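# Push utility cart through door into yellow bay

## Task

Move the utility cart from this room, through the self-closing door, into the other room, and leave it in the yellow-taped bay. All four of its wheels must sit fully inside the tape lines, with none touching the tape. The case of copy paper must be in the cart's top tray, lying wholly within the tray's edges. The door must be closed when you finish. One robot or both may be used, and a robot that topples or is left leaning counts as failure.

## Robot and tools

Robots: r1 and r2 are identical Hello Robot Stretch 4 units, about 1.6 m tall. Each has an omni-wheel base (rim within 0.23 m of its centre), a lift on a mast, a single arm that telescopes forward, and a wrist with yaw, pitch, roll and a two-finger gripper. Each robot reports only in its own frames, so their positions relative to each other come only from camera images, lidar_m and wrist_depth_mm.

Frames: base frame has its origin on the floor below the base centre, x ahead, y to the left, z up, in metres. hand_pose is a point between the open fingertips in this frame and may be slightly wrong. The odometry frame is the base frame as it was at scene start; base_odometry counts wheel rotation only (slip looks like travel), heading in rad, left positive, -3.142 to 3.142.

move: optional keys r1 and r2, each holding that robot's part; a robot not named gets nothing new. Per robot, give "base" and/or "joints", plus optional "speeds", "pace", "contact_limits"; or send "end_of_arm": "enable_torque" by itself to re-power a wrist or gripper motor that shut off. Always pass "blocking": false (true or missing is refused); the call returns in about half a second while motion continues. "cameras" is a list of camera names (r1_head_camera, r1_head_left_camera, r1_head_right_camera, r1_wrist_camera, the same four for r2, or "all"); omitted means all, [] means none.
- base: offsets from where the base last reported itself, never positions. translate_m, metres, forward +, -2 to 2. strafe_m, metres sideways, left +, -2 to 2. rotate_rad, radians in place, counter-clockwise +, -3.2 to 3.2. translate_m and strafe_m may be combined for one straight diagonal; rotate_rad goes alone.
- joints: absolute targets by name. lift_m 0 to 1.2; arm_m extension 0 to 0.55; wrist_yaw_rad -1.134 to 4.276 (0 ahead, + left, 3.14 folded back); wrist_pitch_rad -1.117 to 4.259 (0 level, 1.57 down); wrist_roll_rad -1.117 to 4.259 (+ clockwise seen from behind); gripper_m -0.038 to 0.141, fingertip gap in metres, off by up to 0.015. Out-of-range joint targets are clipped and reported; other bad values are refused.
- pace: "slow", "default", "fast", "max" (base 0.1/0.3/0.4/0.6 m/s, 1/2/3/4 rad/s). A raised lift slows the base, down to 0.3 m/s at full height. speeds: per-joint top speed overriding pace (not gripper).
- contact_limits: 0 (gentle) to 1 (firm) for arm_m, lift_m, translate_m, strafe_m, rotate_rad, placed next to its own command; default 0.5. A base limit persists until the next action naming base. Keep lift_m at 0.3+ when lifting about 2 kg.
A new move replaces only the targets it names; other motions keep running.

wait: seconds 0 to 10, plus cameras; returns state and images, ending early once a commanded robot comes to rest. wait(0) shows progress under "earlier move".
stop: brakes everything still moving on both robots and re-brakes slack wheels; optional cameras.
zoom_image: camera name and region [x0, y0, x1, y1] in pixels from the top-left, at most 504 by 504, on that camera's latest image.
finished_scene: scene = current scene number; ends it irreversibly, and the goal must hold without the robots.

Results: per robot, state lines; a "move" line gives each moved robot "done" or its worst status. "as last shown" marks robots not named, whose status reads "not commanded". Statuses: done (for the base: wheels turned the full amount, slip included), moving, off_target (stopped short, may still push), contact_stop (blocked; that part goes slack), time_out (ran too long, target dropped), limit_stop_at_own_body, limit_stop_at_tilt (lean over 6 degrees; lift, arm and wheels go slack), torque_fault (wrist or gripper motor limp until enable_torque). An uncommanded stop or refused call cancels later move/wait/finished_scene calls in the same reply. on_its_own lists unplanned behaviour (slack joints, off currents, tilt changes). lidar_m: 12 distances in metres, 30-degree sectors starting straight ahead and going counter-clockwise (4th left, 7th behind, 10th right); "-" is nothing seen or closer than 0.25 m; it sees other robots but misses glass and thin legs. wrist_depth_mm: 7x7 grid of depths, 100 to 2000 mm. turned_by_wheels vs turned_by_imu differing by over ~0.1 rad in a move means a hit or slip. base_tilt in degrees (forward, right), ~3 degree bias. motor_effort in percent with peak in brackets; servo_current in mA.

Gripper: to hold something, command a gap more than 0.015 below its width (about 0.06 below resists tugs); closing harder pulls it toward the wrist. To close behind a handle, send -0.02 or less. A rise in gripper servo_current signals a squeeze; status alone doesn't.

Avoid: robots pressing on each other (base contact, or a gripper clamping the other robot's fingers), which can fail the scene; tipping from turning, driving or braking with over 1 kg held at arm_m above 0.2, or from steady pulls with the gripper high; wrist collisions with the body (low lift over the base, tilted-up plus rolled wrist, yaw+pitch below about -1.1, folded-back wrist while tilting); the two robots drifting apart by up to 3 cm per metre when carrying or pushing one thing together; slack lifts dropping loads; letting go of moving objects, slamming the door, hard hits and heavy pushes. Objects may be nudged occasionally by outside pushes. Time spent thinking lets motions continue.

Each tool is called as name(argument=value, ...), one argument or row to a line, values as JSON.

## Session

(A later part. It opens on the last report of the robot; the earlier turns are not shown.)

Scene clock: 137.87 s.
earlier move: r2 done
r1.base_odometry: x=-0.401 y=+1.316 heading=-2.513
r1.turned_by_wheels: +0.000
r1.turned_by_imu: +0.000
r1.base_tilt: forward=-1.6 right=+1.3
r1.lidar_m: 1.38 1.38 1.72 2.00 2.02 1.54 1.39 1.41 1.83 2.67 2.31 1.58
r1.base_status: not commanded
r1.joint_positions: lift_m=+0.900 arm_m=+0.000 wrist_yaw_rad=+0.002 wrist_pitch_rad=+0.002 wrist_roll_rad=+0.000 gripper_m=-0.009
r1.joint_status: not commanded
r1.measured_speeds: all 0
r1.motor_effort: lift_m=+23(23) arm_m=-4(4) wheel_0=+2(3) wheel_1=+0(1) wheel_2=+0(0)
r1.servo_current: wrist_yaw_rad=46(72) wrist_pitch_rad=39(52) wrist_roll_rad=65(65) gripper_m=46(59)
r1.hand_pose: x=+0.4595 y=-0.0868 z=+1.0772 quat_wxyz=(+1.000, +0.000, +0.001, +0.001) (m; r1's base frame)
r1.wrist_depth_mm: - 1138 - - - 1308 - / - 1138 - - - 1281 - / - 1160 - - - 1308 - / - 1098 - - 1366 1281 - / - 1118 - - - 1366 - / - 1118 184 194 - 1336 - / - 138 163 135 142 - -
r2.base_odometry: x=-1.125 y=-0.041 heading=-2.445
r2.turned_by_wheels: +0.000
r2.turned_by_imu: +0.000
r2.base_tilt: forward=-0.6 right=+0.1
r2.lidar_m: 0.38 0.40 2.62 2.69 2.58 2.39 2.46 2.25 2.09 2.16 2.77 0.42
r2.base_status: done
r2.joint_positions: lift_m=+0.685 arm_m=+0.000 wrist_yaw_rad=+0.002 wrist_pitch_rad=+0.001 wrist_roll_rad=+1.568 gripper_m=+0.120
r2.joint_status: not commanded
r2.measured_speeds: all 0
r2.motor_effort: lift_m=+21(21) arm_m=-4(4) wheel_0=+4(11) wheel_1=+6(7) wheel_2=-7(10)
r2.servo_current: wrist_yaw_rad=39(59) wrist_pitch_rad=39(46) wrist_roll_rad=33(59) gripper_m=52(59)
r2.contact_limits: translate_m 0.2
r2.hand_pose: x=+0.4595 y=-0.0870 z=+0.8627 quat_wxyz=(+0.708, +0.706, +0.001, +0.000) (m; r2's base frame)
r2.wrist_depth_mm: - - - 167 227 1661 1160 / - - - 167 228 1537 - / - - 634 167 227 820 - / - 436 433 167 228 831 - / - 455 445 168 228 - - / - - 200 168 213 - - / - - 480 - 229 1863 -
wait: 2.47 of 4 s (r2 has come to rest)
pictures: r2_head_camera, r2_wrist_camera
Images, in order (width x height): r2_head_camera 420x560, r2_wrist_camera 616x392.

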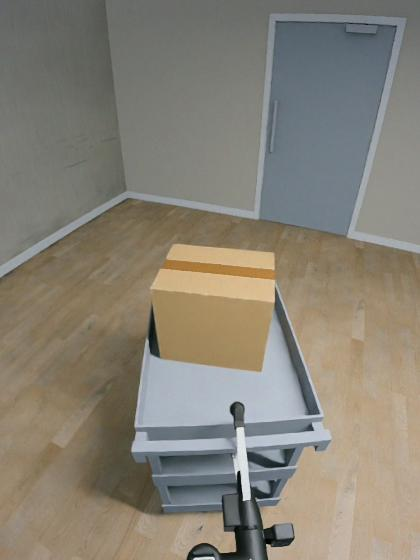

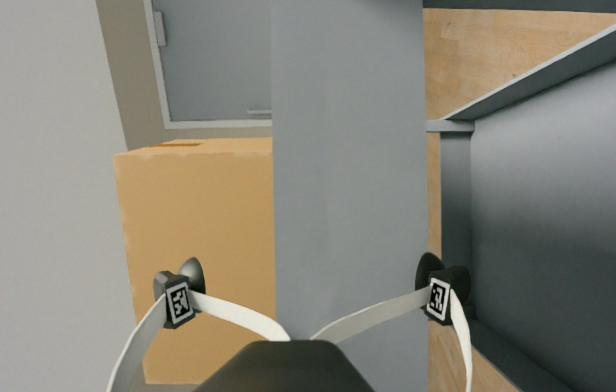

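move(
  r2={"base":{"translate_m":-0.03},"joints":{"lift_m":0.67},"pace":"slow"},
  blocking=false,
  cameras=[],
)

wait(
  seconds=2,
  cameras=["r2_wrist_camera"],
)

move(
  r2={"joints":{"gripper_m":-0.037}},
  blocking=false,
  cameras=[],
)

wait(
  seconds=2.5,
  cameras=["r2_head_camera"],
)

zoom_image(
  camera="r2_head_camera",
  region=[130, 330, 330, 500],
)

move(
  r2={"base":{"translate_m":-0.3},"pace":"slow"},
  blocking=false,
  cameras=[],
)

wait(
  seconds=6,
  cameras=["r2_head_camera"],
)

Scene clock: 148.63 s.
move: r2 moving
r1: as last shown
r1.lidar_m: 1.38 1.38 1.75 2.00 2.01 1.55 1.39 1.41 1.81 2.69 2.32 1.57
r1.motor_effort: lift_m=+23(23) arm_m=-4(4) wheel_0=+1(2) wheel_1=+0(1) wheel_2=+0(0)
r1.servo_current: wrist_yaw_rad=59(65) wrist_pitch_rad=39(46) wrist_roll_rad=46(59) gripper_m=46(52)
r1.wrist_depth_mm: - 1160 - - - 1308 - / - 1138 - - - 1281 - / - 1182 - - - 1308 - / - 1098 - - 1281 1308 - / - 1118 - - - 1366 - / - 1118 184 195 - 1336 - / - 138 162 135 142 - -
r2.base_odometry: x=-1.116 y=-0.033 heading=-2.446
r2.turned_by_wheels: +0.000
r2.turned_by_imu: +0.000
r2.base_tilt: forward=-0.7 right=+0.1
r2.lidar_m: 0.39 0.42 2.63 2.69 2.57 2.38 2.46 2.22 2.09 2.16 2.81 0.43
r2.base_status: translate_m moving
r2.joint_positions: lift_m=+0.671 arm_m=+0.000 wrist_yaw_rad=+0.002 wrist_pitch_rad=+0.001 wrist_roll_rad=+1.568 gripper_m=+0.120
r2.joint_status: lift_m moving
r2.measured_speeds: translate_m=-0.047 strafe_m=+0.001 rotate_rad=+0.001 lift_m=-0.012 arm_m=+0.000 wrist_yaw_rad=+0.000 wrist_pitch_rad=+0.000 wrist_roll_rad=+0.000
r2.motor_effort: lift_m=+14(21) arm_m=-4(4) wheel_0=-4(9) wheel_1=-5(6) wheel_2=+8(9)
r2.servo_current: wrist_yaw_rad=46(52) wrist_pitch_rad=46(46) wrist_roll_rad=39(52) gripper_m=52(52)
r2.hand_pose: x=+0.4595 y=-0.0870 z=+0.8486 quat_wxyz=(+0.708, +0.706, +0.001, +0.000) (m; r2's base frame)
r2.wrist_depth_mm: - - - 176 236 1618 1160 / - - - 235 236 1661 - / - - 621 236 236 809 - / - 442 439 236 236 831 - / - 462 455 236 236 831 - / - - 196 178 197 - - / - - 488 - - 1808 -
pictures: none
No camera images: "cameras" was empty.

Scene clock: 149.53 s.
earlier move: r2 done
r1.base_odometry: x=-0.401 y=+1.316 heading=-2.513
r1.turned_by_wheels: +0.000
r1.turned_by_imu: +0.000
r1.base_tilt: forward=-1.6 right=+1.3
r1.lidar_m: 1.38 1.38 1.76 2.00 2.00 1.55 1.40 1.41 1.79 2.68 2.30 1.60
r1.base_status: not commanded
r1.joint_positions: lift_m=+0.900 arm_m=+0.000 wrist_yaw_rad=+0.002 wrist_pitch_rad=+0.002 wrist_roll_rad=+0.000 gripper_m=-0.009
r1.joint_status: not commanded
r1.measured_speeds: all 0
r1.motor_effort: lift_m=+23(23) arm_m=-4(4) wheel_0=+2(2) wheel_1=+0(1) wheel_2=+0(0)
r1.servo_current: wrist_yaw_rad=59(65) wrist_pitch_rad=33(52) wrist_roll_rad=33(65) gripper_m=52(52)
r1.hand_pose: x=+0.4595 y=-0.0868 z=+1.0772 quat_wxyz=(+1.000, +0.000, +0.001, +0.001) (m; r1's base frame)
r1.wrist_depth_mm: - 1160 - - - 1366 - / - 1160 - - - 1308 - / - 1138 - - - 1308 - / - 1098 - - 1336 1336 - / - 1098 - - - 1336 - / - 1118 184 195 - 1336 - / - 138 163 135 142 - -
r2.base_odometry: x=-1.102 y=-0.022 heading=-2.446
r2.turned_by_wheels: +0.000
r2.turned_by_imu: +0.000
r2.base_tilt: forward=-0.7 right=+0.1
r2.lidar_m: 0.40 0.44 2.64 2.67 2.58 2.39 2.44 2.23 2.09 2.15 2.79 0.45
r2.base_status: done
r2.joint_positions: lift_m=+0.670 arm_m=+0.000 wrist_yaw_rad=+0.002 wrist_pitch_rad=+0.001 wrist_roll_rad=+1.568 gripper_m=+0.120
r2.joint_status: all done
r2.measured_speeds: all 0
r2.motor_effort: lift_m=+14(21) arm_m=-4(4) wheel_0=-5(9) wheel_1=-4(7) wheel_2=+5(9)
r2.servo_current: wrist_yaw_rad=52(52) wrist_pitch_rad=46(46) wrist_roll_rad=33(59) gripper_m=52(59)
r2.hand_pose: x=+0.4595 y=-0.0870 z=+0.8484 quat_wxyz=(+0.708, +0.706, +0.001, +0.000) (m; r2's base frame)
r2.wrist_depth_mm: - - - 255 255 1537 1160 / - - - 256 255 1708 - / - - 668 255 256 - - / - 469 459 256 257 - - / - 484 477 197 256 866 - / - - 198 197 196 - - / - - 512 - - 1863 -
wait: 0.90 of 2 s (r2 has come to rest)
pictures: r2_wrist_camera
Images, in order (width x height): r2_wrist_camera 616x392.

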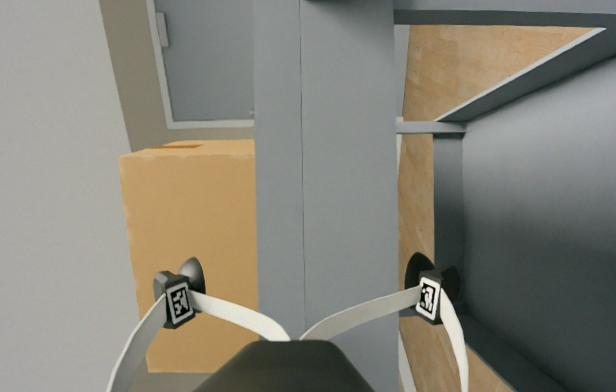

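Scene clock: 150.03 s.
move: r2 moving
r1: as last shown
r1.base_tilt: forward=-1.6 right=+1.2
r1.lidar_m: 1.38 1.38 1.76 1.99 2.02 1.56 1.39 1.41 1.82 2.70 2.30 1.60
r1.motor_effort: lift_m=+23(23) arm_m=-4(4) wheel_0=+1(2) wheel_1=+0(1) wheel_2=+0(0)
r1.servo_current: wrist_yaw_rad=46(59) wrist_pitch_rad=39(52) wrist_roll_rad=59(59) gripper_m=52(52)
r1.wrist_depth_mm: - 1160 - - - 1336 - / - 1182 - - - 1281 - / - 1138 - - - 1281 - / - 1098 - - 1308 1308 - / - 1118 - - - 1336 - / - 1138 184 195 - 1366 - / - 138 163 135 142 - -
r2.base_odometry: x=-1.102 y=-0.022 heading=-2.446
r2.turned_by_wheels: +0.000
r2.turned_by_imu: +0.000
r2.base_tilt: forward=-0.6 right=+0.1
r2.lidar_m: 0.40 0.44 2.62 2.70 2.56 2.38 2.45 2.23 2.08 2.14 2.76 0.43
r2.base_status: not commanded
r2.joint_positions: lift_m=+0.670 arm_m=+0.000 wrist_yaw_rad=+0.002 wrist_pitch_rad=+0.001 wrist_roll_rad=+1.568 gripper_m=+0.106
r2.joint_status: gripper_m moving
r2.measured_speeds: all 0
r2.motor_effort: lift_m=+13(14) arm_m=-4(4) wheel_0=-5(5) wheel_1=-4(4) wheel_2=+5(6)
r2.servo_current: wrist_yaw_rad=46(59) wrist_pitch_rad=39(46) wrist_roll_rad=46(52) gripper_m=98(111)
r2.hand_pose: x=+0.4595 y=-0.0870 z=+0.8484 quat_wxyz=(+0.708, +0.706, +0.001, +0.000) (m; r2's base frame)
r2.wrist_depth_mm: - - - 255 255 1576 1160 / - - - 255 255 1708 - / - - 676 256 256 - - / - 466 459 256 256 - - / - 488 473 197 256 854 - / - - 196 197 190 - - / - - 517 - - 1863 -
pictures: none
No camera images: "cameras" was empty.

Scene clock: 151.80 s.
earlier move: r2 done
r1.base_odometry: x=-0.401 y=+1.316 heading=-2.513
r1.turned_by_wheels: +0.000
r1.turned_by_imu: +0.000
r1.base_tilt: forward=-1.6 right=+1.3
r1.lidar_m: 1.39 1.38 1.74 2.00 2.02 1.55 1.38 1.44 1.81 2.70 2.29 1.59
r1.base_status: not commanded
r1.joint_positions: lift_m=+0.900 arm_m=+0.000 wrist_yaw_rad=+0.002 wrist_pitch_rad=+0.002 wrist_roll_rad=+0.000 gripper_m=-0.009
r1.joint_status: not commanded
r1.measured_speeds: all 0
r1.motor_effort: lift_m=+23(23) arm_m=-3(4) wheel_0=+2(3) wheel_1=+0(1) wheel_2=+0(0)
r1.servo_current: wrist_yaw_rad=52(59) wrist_pitch_rad=33(52) wrist_roll_rad=72(72) gripper_m=52(52)
r1.hand_pose: x=+0.4595 y=-0.0868 z=+1.0772 quat_wxyz=(+1.000, +0.000, +0.001, +0.001) (m; r1's base frame)
r1.wrist_depth_mm: - 1160 - - - 1308 - / - 1160 - - - 1255 - / - 1138 - - - 1281 - / - 1098 - - 1336 1308 - / - 1098 - - - 1366 - / - 1098 184 195 - 1308 - / - 138 162 135 142 - -
r2.base_odometry: x=-1.102 y=-0.022 heading=-2.446
r2.turned_by_wheels: +0.000
r2.turned_by_imu: +0.000
r2.base_tilt: forward=-0.6 right=+0.1
r2.lidar_m: 0.39 0.42 2.64 2.70 2.56 2.38 2.45 2.23 2.07 2.14 2.78 0.45
r2.base_status: not commanded
r2.joint_positions: lift_m=+0.670 arm_m=+0.000 wrist_yaw_rad=+0.002 wrist_pitch_rad=+0.000 wrist_roll_rad=+1.568 gripper_m=-0.035
r2.joint_status: all done
r2.measured_speeds: all 0
r2.motor_effort: lift_m=+14(14) arm_m=-4(4) wheel_0=-5(5) wheel_1=-3(4) wheel_2=+5(6)
r2.servo_current: wrist_yaw_rad=39(59) wrist_pitch_rad=39(46) wrist_roll_rad=46(65) gripper_m=176(384)
r2.hand_pose: x=+0.4595 y=-0.0869 z=+0.8486 quat_wxyz=(+0.708, +0.706, +0.001, +0.001) (m; r2's base frame)
r2.wrist_depth_mm: - - - 185 242 1756 1182 / - - - 185 242 1756 - / - - 535 186 245 798 - / - 466 455 187 246 842 - / - - 477 189 247 842 - / - - 183 189 177 - - / - 158 517 - - 1808 -
wait: 1.77 of 2.5 s (r2 has come to rest)
pictures: r2_head_camera
Images, in order (width x height): r2_head_camera 420x560.

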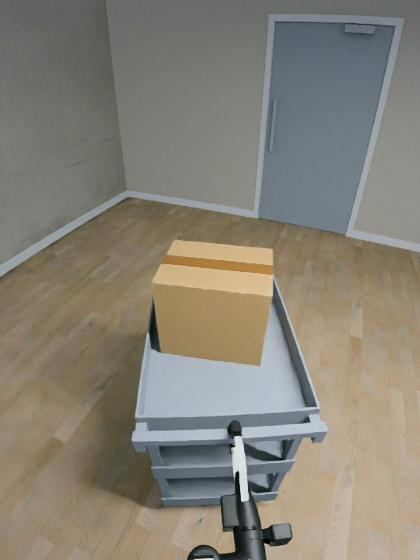

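Scaled by 2.520 from the camera's 420x560 image, which has a finer 1200x1600 frame.

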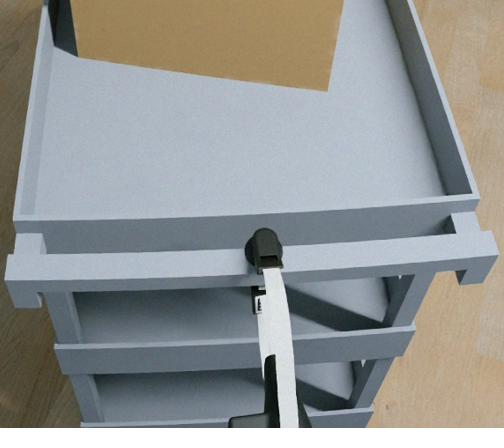

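Scene clock: 152.30 s.
move: r2 moving
r1: as last shown
r1.lidar_m: 1.37 1.38 1.75 2.00 2.02 1.56 1.38 1.42 1.79 2.69 2.29 1.59
r1.motor_effort: lift_m=+23(23) arm_m=-3(4) wheel_0=+2(2) wheel_1=+0(1) wheel_2=+0(0)
r1.servo_current: wrist_yaw_rad=72(72) wrist_pitch_rad=39(46) wrist_roll_rad=59(59) gripper_m=52(52)
r1.wrist_depth_mm: - 1138 - - - 1336 - / - 1182 - - - 1308 - / - 1138 - - - 1281 - / - 1098 - - 1308 1336 - / - 1098 - - - 1336 - / - 1098 184 195 - 1366 - / - 138 163 135 142 - -
r2.base_odometry: x=-1.093 y=-0.014 heading=-2.445
r2.turned_by_wheels: +0.001
r2.turned_by_imu: +0.001
r2.base_tilt: forward=-0.7 right=+0.1
r2.lidar_m: 0.41 0.45 2.64 2.70 2.54 2.35 2.44 2.24 2.08 2.12 2.75 0.43
r2.base_status: translate_m moving
r2.joint_positions: lift_m=+0.670 arm_m=+0.000 wrist_yaw_rad=+0.005 wrist_pitch_rad=+0.000 wrist_roll_rad=+1.568 gripper_m=-0.035
r2.joint_status: not commanded
r2.measured_speeds: translate_m=-0.048 strafe_m=+0.000 rotate_rad=+0.001 lift_m=+0.000 arm_m=+0.000 wrist_yaw_rad=+0.008 wrist_pitch_rad=+0.000 wrist_roll_rad=+0.000
r2.motor_effort: lift_m=+13(14) arm_m=-4(4) wheel_0=-5(9) wheel_1=-8(8) wheel_2=+18(18)
r2.servo_current: wrist_yaw_rad=39(52) wrist_pitch_rad=39(46) wrist_roll_rad=52(52) gripper_m=169(182)
r2.hand_pose: x=+0.4598 y=-0.0860 z=+0.8486 quat_wxyz=(+0.708, +0.706, +0.002, +0.002) (m; r2's base frame)
r2.wrist_depth_mm: - - - 184 241 1808 1205 / - - - 186 244 1808 - / - - 480 187 245 809 - / - - 462 189 247 854 - / - - 480 191 248 809 - / - - 186 191 178 - - / - 152 521 - - 1708 -
pictures: none
No camera images: "cameras" was empty.

Scene clock: 156.07 s.
earlier move: r2 done
r1.base_odometry: x=-0.401 y=+1.316 heading=-2.513
r1.turned_by_wheels: +0.000
r1.turned_by_imu: +0.000
r1.base_tilt: forward=-1.6 right=+1.3
r1.lidar_m: 1.36 1.38 1.72 1.98 2.01 1.56 1.41 1.41 1.80 2.67 2.27 1.60
r1.base_status: not commanded
r1.joint_positions: lift_m=+0.900 arm_m=+0.000 wrist_yaw_rad=+0.002 wrist_pitch_rad=+0.002 wrist_roll_rad=+0.000 gripper_m=-0.009
r1.joint_status: not commanded
r1.measured_speeds: all 0
r1.motor_effort: lift_m=+23(23) arm_m=-3(4) wheel_0=+2(3) wheel_1=+0(1) wheel_2=+0(0)
r1.servo_current: wrist_yaw_rad=65(72) wrist_pitch_rad=46(52) wrist_roll_rad=52(65) gripper_m=52(59)
r1.hand_pose: x=+0.4595 y=-0.0868 z=+1.0772 quat_wxyz=(+1.000, +0.000, +0.001, +0.001) (m; r1's base frame)
r1.wrist_depth_mm: - 1182 - - - 1336 - / - 1160 - - - 1308 - / - 1160 - - - 1281 - / - 1078 - - 1336 1308 - / - 1098 - - - 1336 - / - 1118 185 194 - 1336 - / - 138 163 135 142 - -
r2.base_odometry: x=-0.872 y=+0.170 heading=-2.445
r2.turned_by_wheels: +0.000
r2.turned_by_imu: +0.002
r2.base_tilt: forward=-0.7 right=+0.0
r2.lidar_m: 0.41 0.45 2.76 2.85 2.28 2.11 2.16 2.11 1.95 2.00 2.58 0.43
r2.base_status: done
r2.joint_positions: lift_m=+0.670 arm_m=+0.000 wrist_yaw_rad=+0.008 wrist_pitch_rad=+0.000 wrist_roll_rad=+1.568 gripper_m=-0.035
r2.joint_status: not commanded
r2.measured_speeds: all 0
r2.motor_effort: lift_m=+14(14) arm_m=-4(4) wheel_0=+2(9) wheel_1=-5(9) wheel_2=+11(18)
r2.servo_current: wrist_yaw_rad=46(72) wrist_pitch_rad=46(46) wrist_roll_rad=52(59) gripper_m=163(182)
r2.hand_pose: x=+0.4600 y=-0.0852 z=+0.8486 quat_wxyz=(+0.708, +0.706, +0.003, +0.003) (m; r2's base frame)
r2.wrist_depth_mm: - - - 202 262 1430 1098 / - - - 202 260 1756 554 / - - - 202 259 798 - / - - 469 202 259 866 - / - - 484 201 259 866 - / - - 186 200 178 - - / - 158 512 - - 1808 -
wait: 3.77 of 6 s (r2 has come to rest)
pictures: r2_head_camera
Images, in order (width x height): r2_head_camera 420x560.

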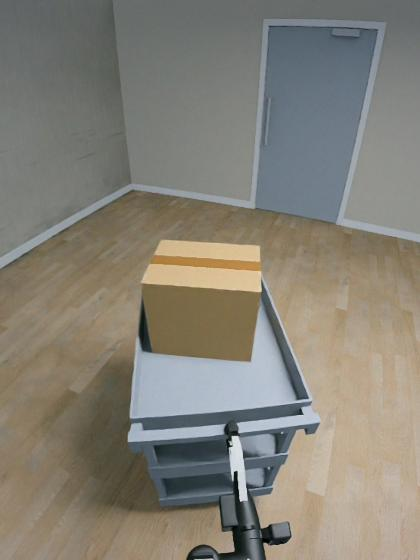

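move(
  r2={"base":{"strafe_m":-0.5},"pace":"slow"},
  blocking=false,
  cameras=[],
)

wait(
  seconds=8,
  cameras=["r2_head_camera"],
)

move(
  r2={"base":{"rotate_rad":0.6},"pace":"slow"},
  blocking=false,
  cameras=[],
)

wait(
  seconds=4,
  cameras=["r2_head_camera","r2_head_left_camera"],
)

Scene clock: 166.87 s.
move: r2 moving
r1: as last shown
r1.lidar_m: 1.40 1.37 1.73 1.99 2.03 1.54 1.39 1.42 1.82 2.69 2.31 1.57
r1.motor_effort: lift_m=+23(23) arm_m=-4(4) wheel_0=+1(3) wheel_1=+0(1) wheel_2=+0(0)
r1.servo_current: wrist_yaw_rad=52(65) wrist_pitch_rad=46(46) wrist_roll_rad=59(59) gripper_m=46(52)
r1.wrist_depth_mm: - 1138 - - - 1308 - / - 1138 - - - 1308 - / - 1138 - - - 1281 - / - 1098 - - 1308 1308 - / - 1098 - - - 1336 - / - 1118 183 194 - 1336 - / - 138 163 135 142 - -
r2.base_odometry: x=-0.881 y=+0.181 heading=-2.444
r2.turned_by_wheels: +0.001
r2.turned_by_imu: +0.001
r2.base_tilt: forward=-0.7 right=+0.0
r2.lidar_m: 0.42 0.42 2.77 2.84 2.26 2.13 2.17 2.09 1.92 1.97 2.60 0.47
r2.base_status: strafe_m moving
r2.joint_positions: lift_m=+0.670 arm_m=+0.000 wrist_yaw_rad=+0.009 wrist_pitch_rad=+0.000 wrist_roll_rad=+1.568 gripper_m=-0.035
r2.joint_status: not commanded
r2.measured_speeds: translate_m=+0.000 strafe_m=-0.056 rotate_rad=+0.000 lift_m=+0.000 arm_m=+0.000 wrist_yaw_rad=+0.000 wrist_pitch_rad=+0.000 wrist_roll_rad=+0.000
r2.motor_effort: lift_m=+14(14) arm_m=-4(4) wheel_0=+13(19) wheel_1=-6(8) wheel_2=+0(9)
r2.servo_current: wrist_yaw_rad=65(72) wrist_pitch_rad=39(46) wrist_roll_rad=46(52) gripper_m=156(163)
r2.hand_pose: x=+0.4601 y=-0.0848 z=+0.8486 quat_wxyz=(+0.708, +0.706, +0.003, +0.003) (m; r2's base frame)
r2.wrist_depth_mm: - - - 204 263 1430 1138 / - - - 203 263 1756 535 / - - - 203 262 798 - / - - 466 201 260 854 - / - - 484 202 259 854 - / - - 183 201 178 - - / - 159 512 - - 1983 -
pictures: none
No camera images: "cameras" was empty.

Scene clock: 172.50 s.
earlier move: r2 done
r1.base_odometry: x=-0.401 y=+1.316 heading=-2.513
r1.turned_by_wheels: +0.000
r1.turned_by_imu: +0.000
r1.base_tilt: forward=-1.6 right=+1.3
r1.lidar_m: 1.38 1.38 1.75 2.01 2.03 1.52 1.39 1.41 1.81 2.69 2.30 1.58
r1.base_status: not commanded
r1.joint_positions: lift_m=+0.900 arm_m=+0.000 wrist_yaw_rad=+0.002 wrist_pitch_rad=+0.002 wrist_roll_rad=+0.000 gripper_m=-0.009
r1.joint_status: not commanded
r1.measured_speeds: all 0
r1.motor_effort: lift_m=+23(23) arm_m=-3(4) wheel_0=+1(3) wheel_1=+0(1) wheel_2=+0(0)
r1.servo_current: wrist_yaw_rad=59(72) wrist_pitch_rad=46(52) wrist_roll_rad=46(65) gripper_m=52(59)
r1.hand_pose: x=+0.4595 y=-0.0868 z=+1.0772 quat_wxyz=(+1.000, +0.000, +0.001, +0.001) (m; r1's base frame)
r1.wrist_depth_mm: - 1160 - - - 1336 - / - 1160 - - - 1308 - / - 1138 - - - 1281 - / - 1098 - - 1308 1336 - / - 1118 - - - 1308 - / - 1118 183 195 - 1366 - / - 138 163 135 142 - -
r2.base_odometry: x=-1.193 y=+0.553 heading=-2.445
r2.turned_by_wheels: +0.000
r2.turned_by_imu: +0.002
r2.base_tilt: forward=-0.7 right=+0.0
r2.lidar_m: 0.25 0.28 3.23 3.31 2.49 2.33 2.38 1.61 1.51 1.53 1.99 0.53
r2.base_status: done
r2.joint_positions: lift_m=+0.670 arm_m=+0.000 wrist_yaw_rad=+0.008 wrist_pitch_rad=+0.000 wrist_roll_rad=+1.568 gripper_m=-0.035
r2.joint_status: not commanded
r2.measured_speeds: all 0
r2.motor_effort: lift_m=+14(14) arm_m=-4(5) wheel_0=+8(19) wheel_1=-4(8) wheel_2=+0(9)
r2.servo_current: wrist_yaw_rad=65(72) wrist_pitch_rad=39(46) wrist_roll_rad=52(59) gripper_m=137(163)
r2.hand_pose: x=+0.4600 y=-0.0851 z=+0.8486 quat_wxyz=(+0.708, +0.706, +0.003, +0.003) (m; r2's base frame)
r2.wrist_depth_mm: - - - - - 1756 1182 / - - - - - 1708 1205 / - - - 366 - 1661 1138 / - - - 324 384 1537 394 / - - - 229 304 1756 496 / - - 183 191 179 1661 - / - 153 430 - 228 683 -
wait: 5.63 of 8 s (r2 has come to rest)
pictures: r2_head_camera
Images, in order (width x height): r2_head_camera 420x560.

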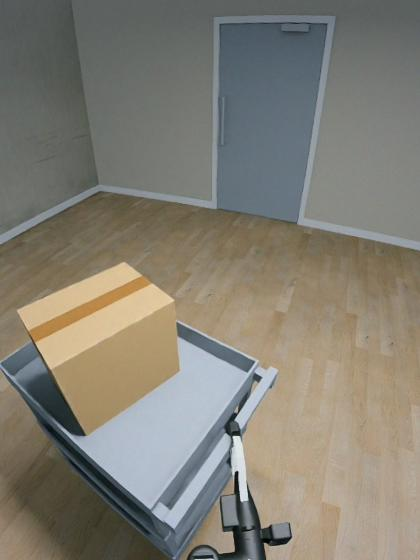

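Scene clock: 173.00 s.
move: r2 moving
r1: as last shown
r1.base_tilt: forward=-1.5 right=+1.3
r1.lidar_m: 1.39 1.39 1.75 1.99 2.02 1.55 1.41 1.41 1.80 2.68 2.31 1.60
r1.motor_effort: lift_m=+23(23) arm_m=-3(4) wheel_0=+2(2) wheel_1=+0(1) wheel_2=+0(0)
r1.servo_current: wrist_yaw_rad=39(59) wrist_pitch_rad=39(46) wrist_roll_rad=46(65) gripper_m=46(52)
r1.wrist_depth_mm: - 1138 - - - 1308 - / - 1160 - - - 1308 - / - 1182 - - - 1255 - / - 1098 - - 1308 1336 - / - 1118 - - - 1308 - / - 1098 185 195 - 1308 - / - 138 163 134 142 - -
r2.base_odometry: x=-1.193 y=+0.553 heading=-2.320
r2.turned_by_wheels: +0.125
r2.turned_by_imu: +0.121
r2.base_tilt: forward=-0.6 right=+0.0
r2.lidar_m: 0.25 0.31 3.21 3.18 2.40 2.30 2.09 1.54 1.51 1.57 2.28 0.50
r2.base_status: rotate_rad moving
r2.joint_positions: lift_m=+0.670 arm_m=+0.000 wrist_yaw_rad=-0.008 wrist_pitch_rad=+0.000 wrist_roll_rad=+1.568 gripper_m=-0.035
r2.joint_status: not commanded
r2.measured_speeds: translate_m=+0.002 strafe_m=+0.002 rotate_rad=+0.499 lift_m=+0.000 arm_m=+0.000 wrist_yaw_rad=+0.041 wrist_pitch_rad=+0.000 wrist_roll_rad=+0.000
r2.motor_effort: lift_m=+13(14) arm_m=-4(4) wheel_0=-8(18) wheel_1=-8(9) wheel_2=-11(15)
r2.servo_current: wrist_yaw_rad=46(65) wrist_pitch_rad=46(46) wrist_roll_rad=59(59) gripper_m=124(150)
r2.hand_pose: x=+0.4586 y=-0.0898 z=+0.8486 quat_wxyz=(+0.708, +0.706, -0.003, -0.003) (m; r2's base frame)
r2.wrist_depth_mm: - - - - - 1756 1205 / - - - 347 - 1756 1229 / - - - 330 377 382 382 / - - - 279 309 1756 492 / - - - 194 257 1756 521 / - - 180 165 178 647 - / - 158 415 - 204 741 -
pictures: none
No camera images: "cameras" was empty.

Scene clock: 174.37 s.
earlier move: r2 done
r1.base_odometry: x=-0.401 y=+1.316 heading=-2.513
r1.turned_by_wheels: +0.000
r1.turned_by_imu: +0.000
r1.base_tilt: forward=-1.6 right=+1.3
r1.lidar_m: 1.38 1.39 1.74 1.99 2.03 1.54 1.38 1.43 1.81 2.69 2.30 1.58
r1.base_status: not commanded
r1.joint_positions: lift_m=+0.900 arm_m=+0.000 wrist_yaw_rad=+0.002 wrist_pitch_rad=+0.002 wrist_roll_rad=+0.000 gripper_m=-0.009
r1.joint_status: not commanded
r1.measured_speeds: all 0
r1.motor_effort: lift_m=+23(23) arm_m=-4(4) wheel_0=+2(2) wheel_1=-1(1) wheel_2=+0(0)
r1.servo_current: wrist_yaw_rad=46(65) wrist_pitch_rad=39(52) wrist_roll_rad=46(72) gripper_m=52(52)
r1.hand_pose: x=+0.4595 y=-0.0868 z=+1.0772 quat_wxyz=(+1.000, +0.000, +0.001, +0.001) (m; r1's base frame)
r1.wrist_depth_mm: - 1138 - - - 1308 - / - 1138 - - - 1281 - / - 1138 - - - 1308 - / - 1060 - - 1308 1308 - / - 1118 - - - 1336 - / - 1118 185 194 - 1366 - / - 138 162 135 142 - -
r2.base_odometry: x=-1.193 y=+0.553 heading=-1.846
r2.turned_by_wheels: +0.474
r2.turned_by_imu: +0.350
r2.base_tilt: forward=-0.7 right=+0.0
r2.lidar_m: 0.34 0.36 3.26 2.55 2.36 2.40 1.61 1.47 1.52 1.92 3.42 0.45
r2.base_status: done
r2.joint_positions: lift_m=+0.670 arm_m=+0.000 wrist_yaw_rad=-0.001 wrist_pitch_rad=+0.000 wrist_roll_rad=+1.569 gripper_m=-0.036
r2.joint_status: not commanded
r2.measured_speeds: all 0
r2.motor_effort: lift_m=+14(14) arm_m=-3(4) wheel_0=-3(28) wheel_1=-6(12) wheel_2=-1(30)
r2.servo_current: wrist_yaw_rad=46(156) wrist_pitch_rad=46(46) wrist_roll_rad=46(59) gripper_m=91(150)
r2.hand_pose: x=+0.4592 y=-0.0876 z=+0.8486 quat_wxyz=(+0.708, +0.706, +0.000, +0.000) (m; r2's base frame)
r2.wrist_depth_mm: - - - 213 282 304 303 / - - - 204 268 1808 1229 / - - - 194 255 1808 - / - - 452 185 244 809 - / - 452 449 178 236 809 - / - 445 185 171 177 - - / - 439 439 - 219 - -
wait: 1.37 of 4 s (r2 has come to rest)
pictures: r2_head_camera, r2_head_left_camera
Images, in order (width x height): r2_head_camera 420x560, r2_head_left_camera 420x672.

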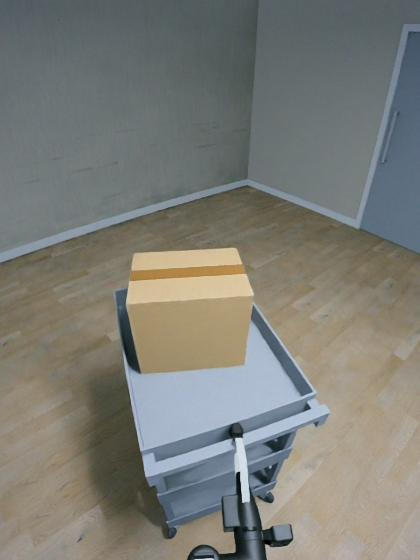

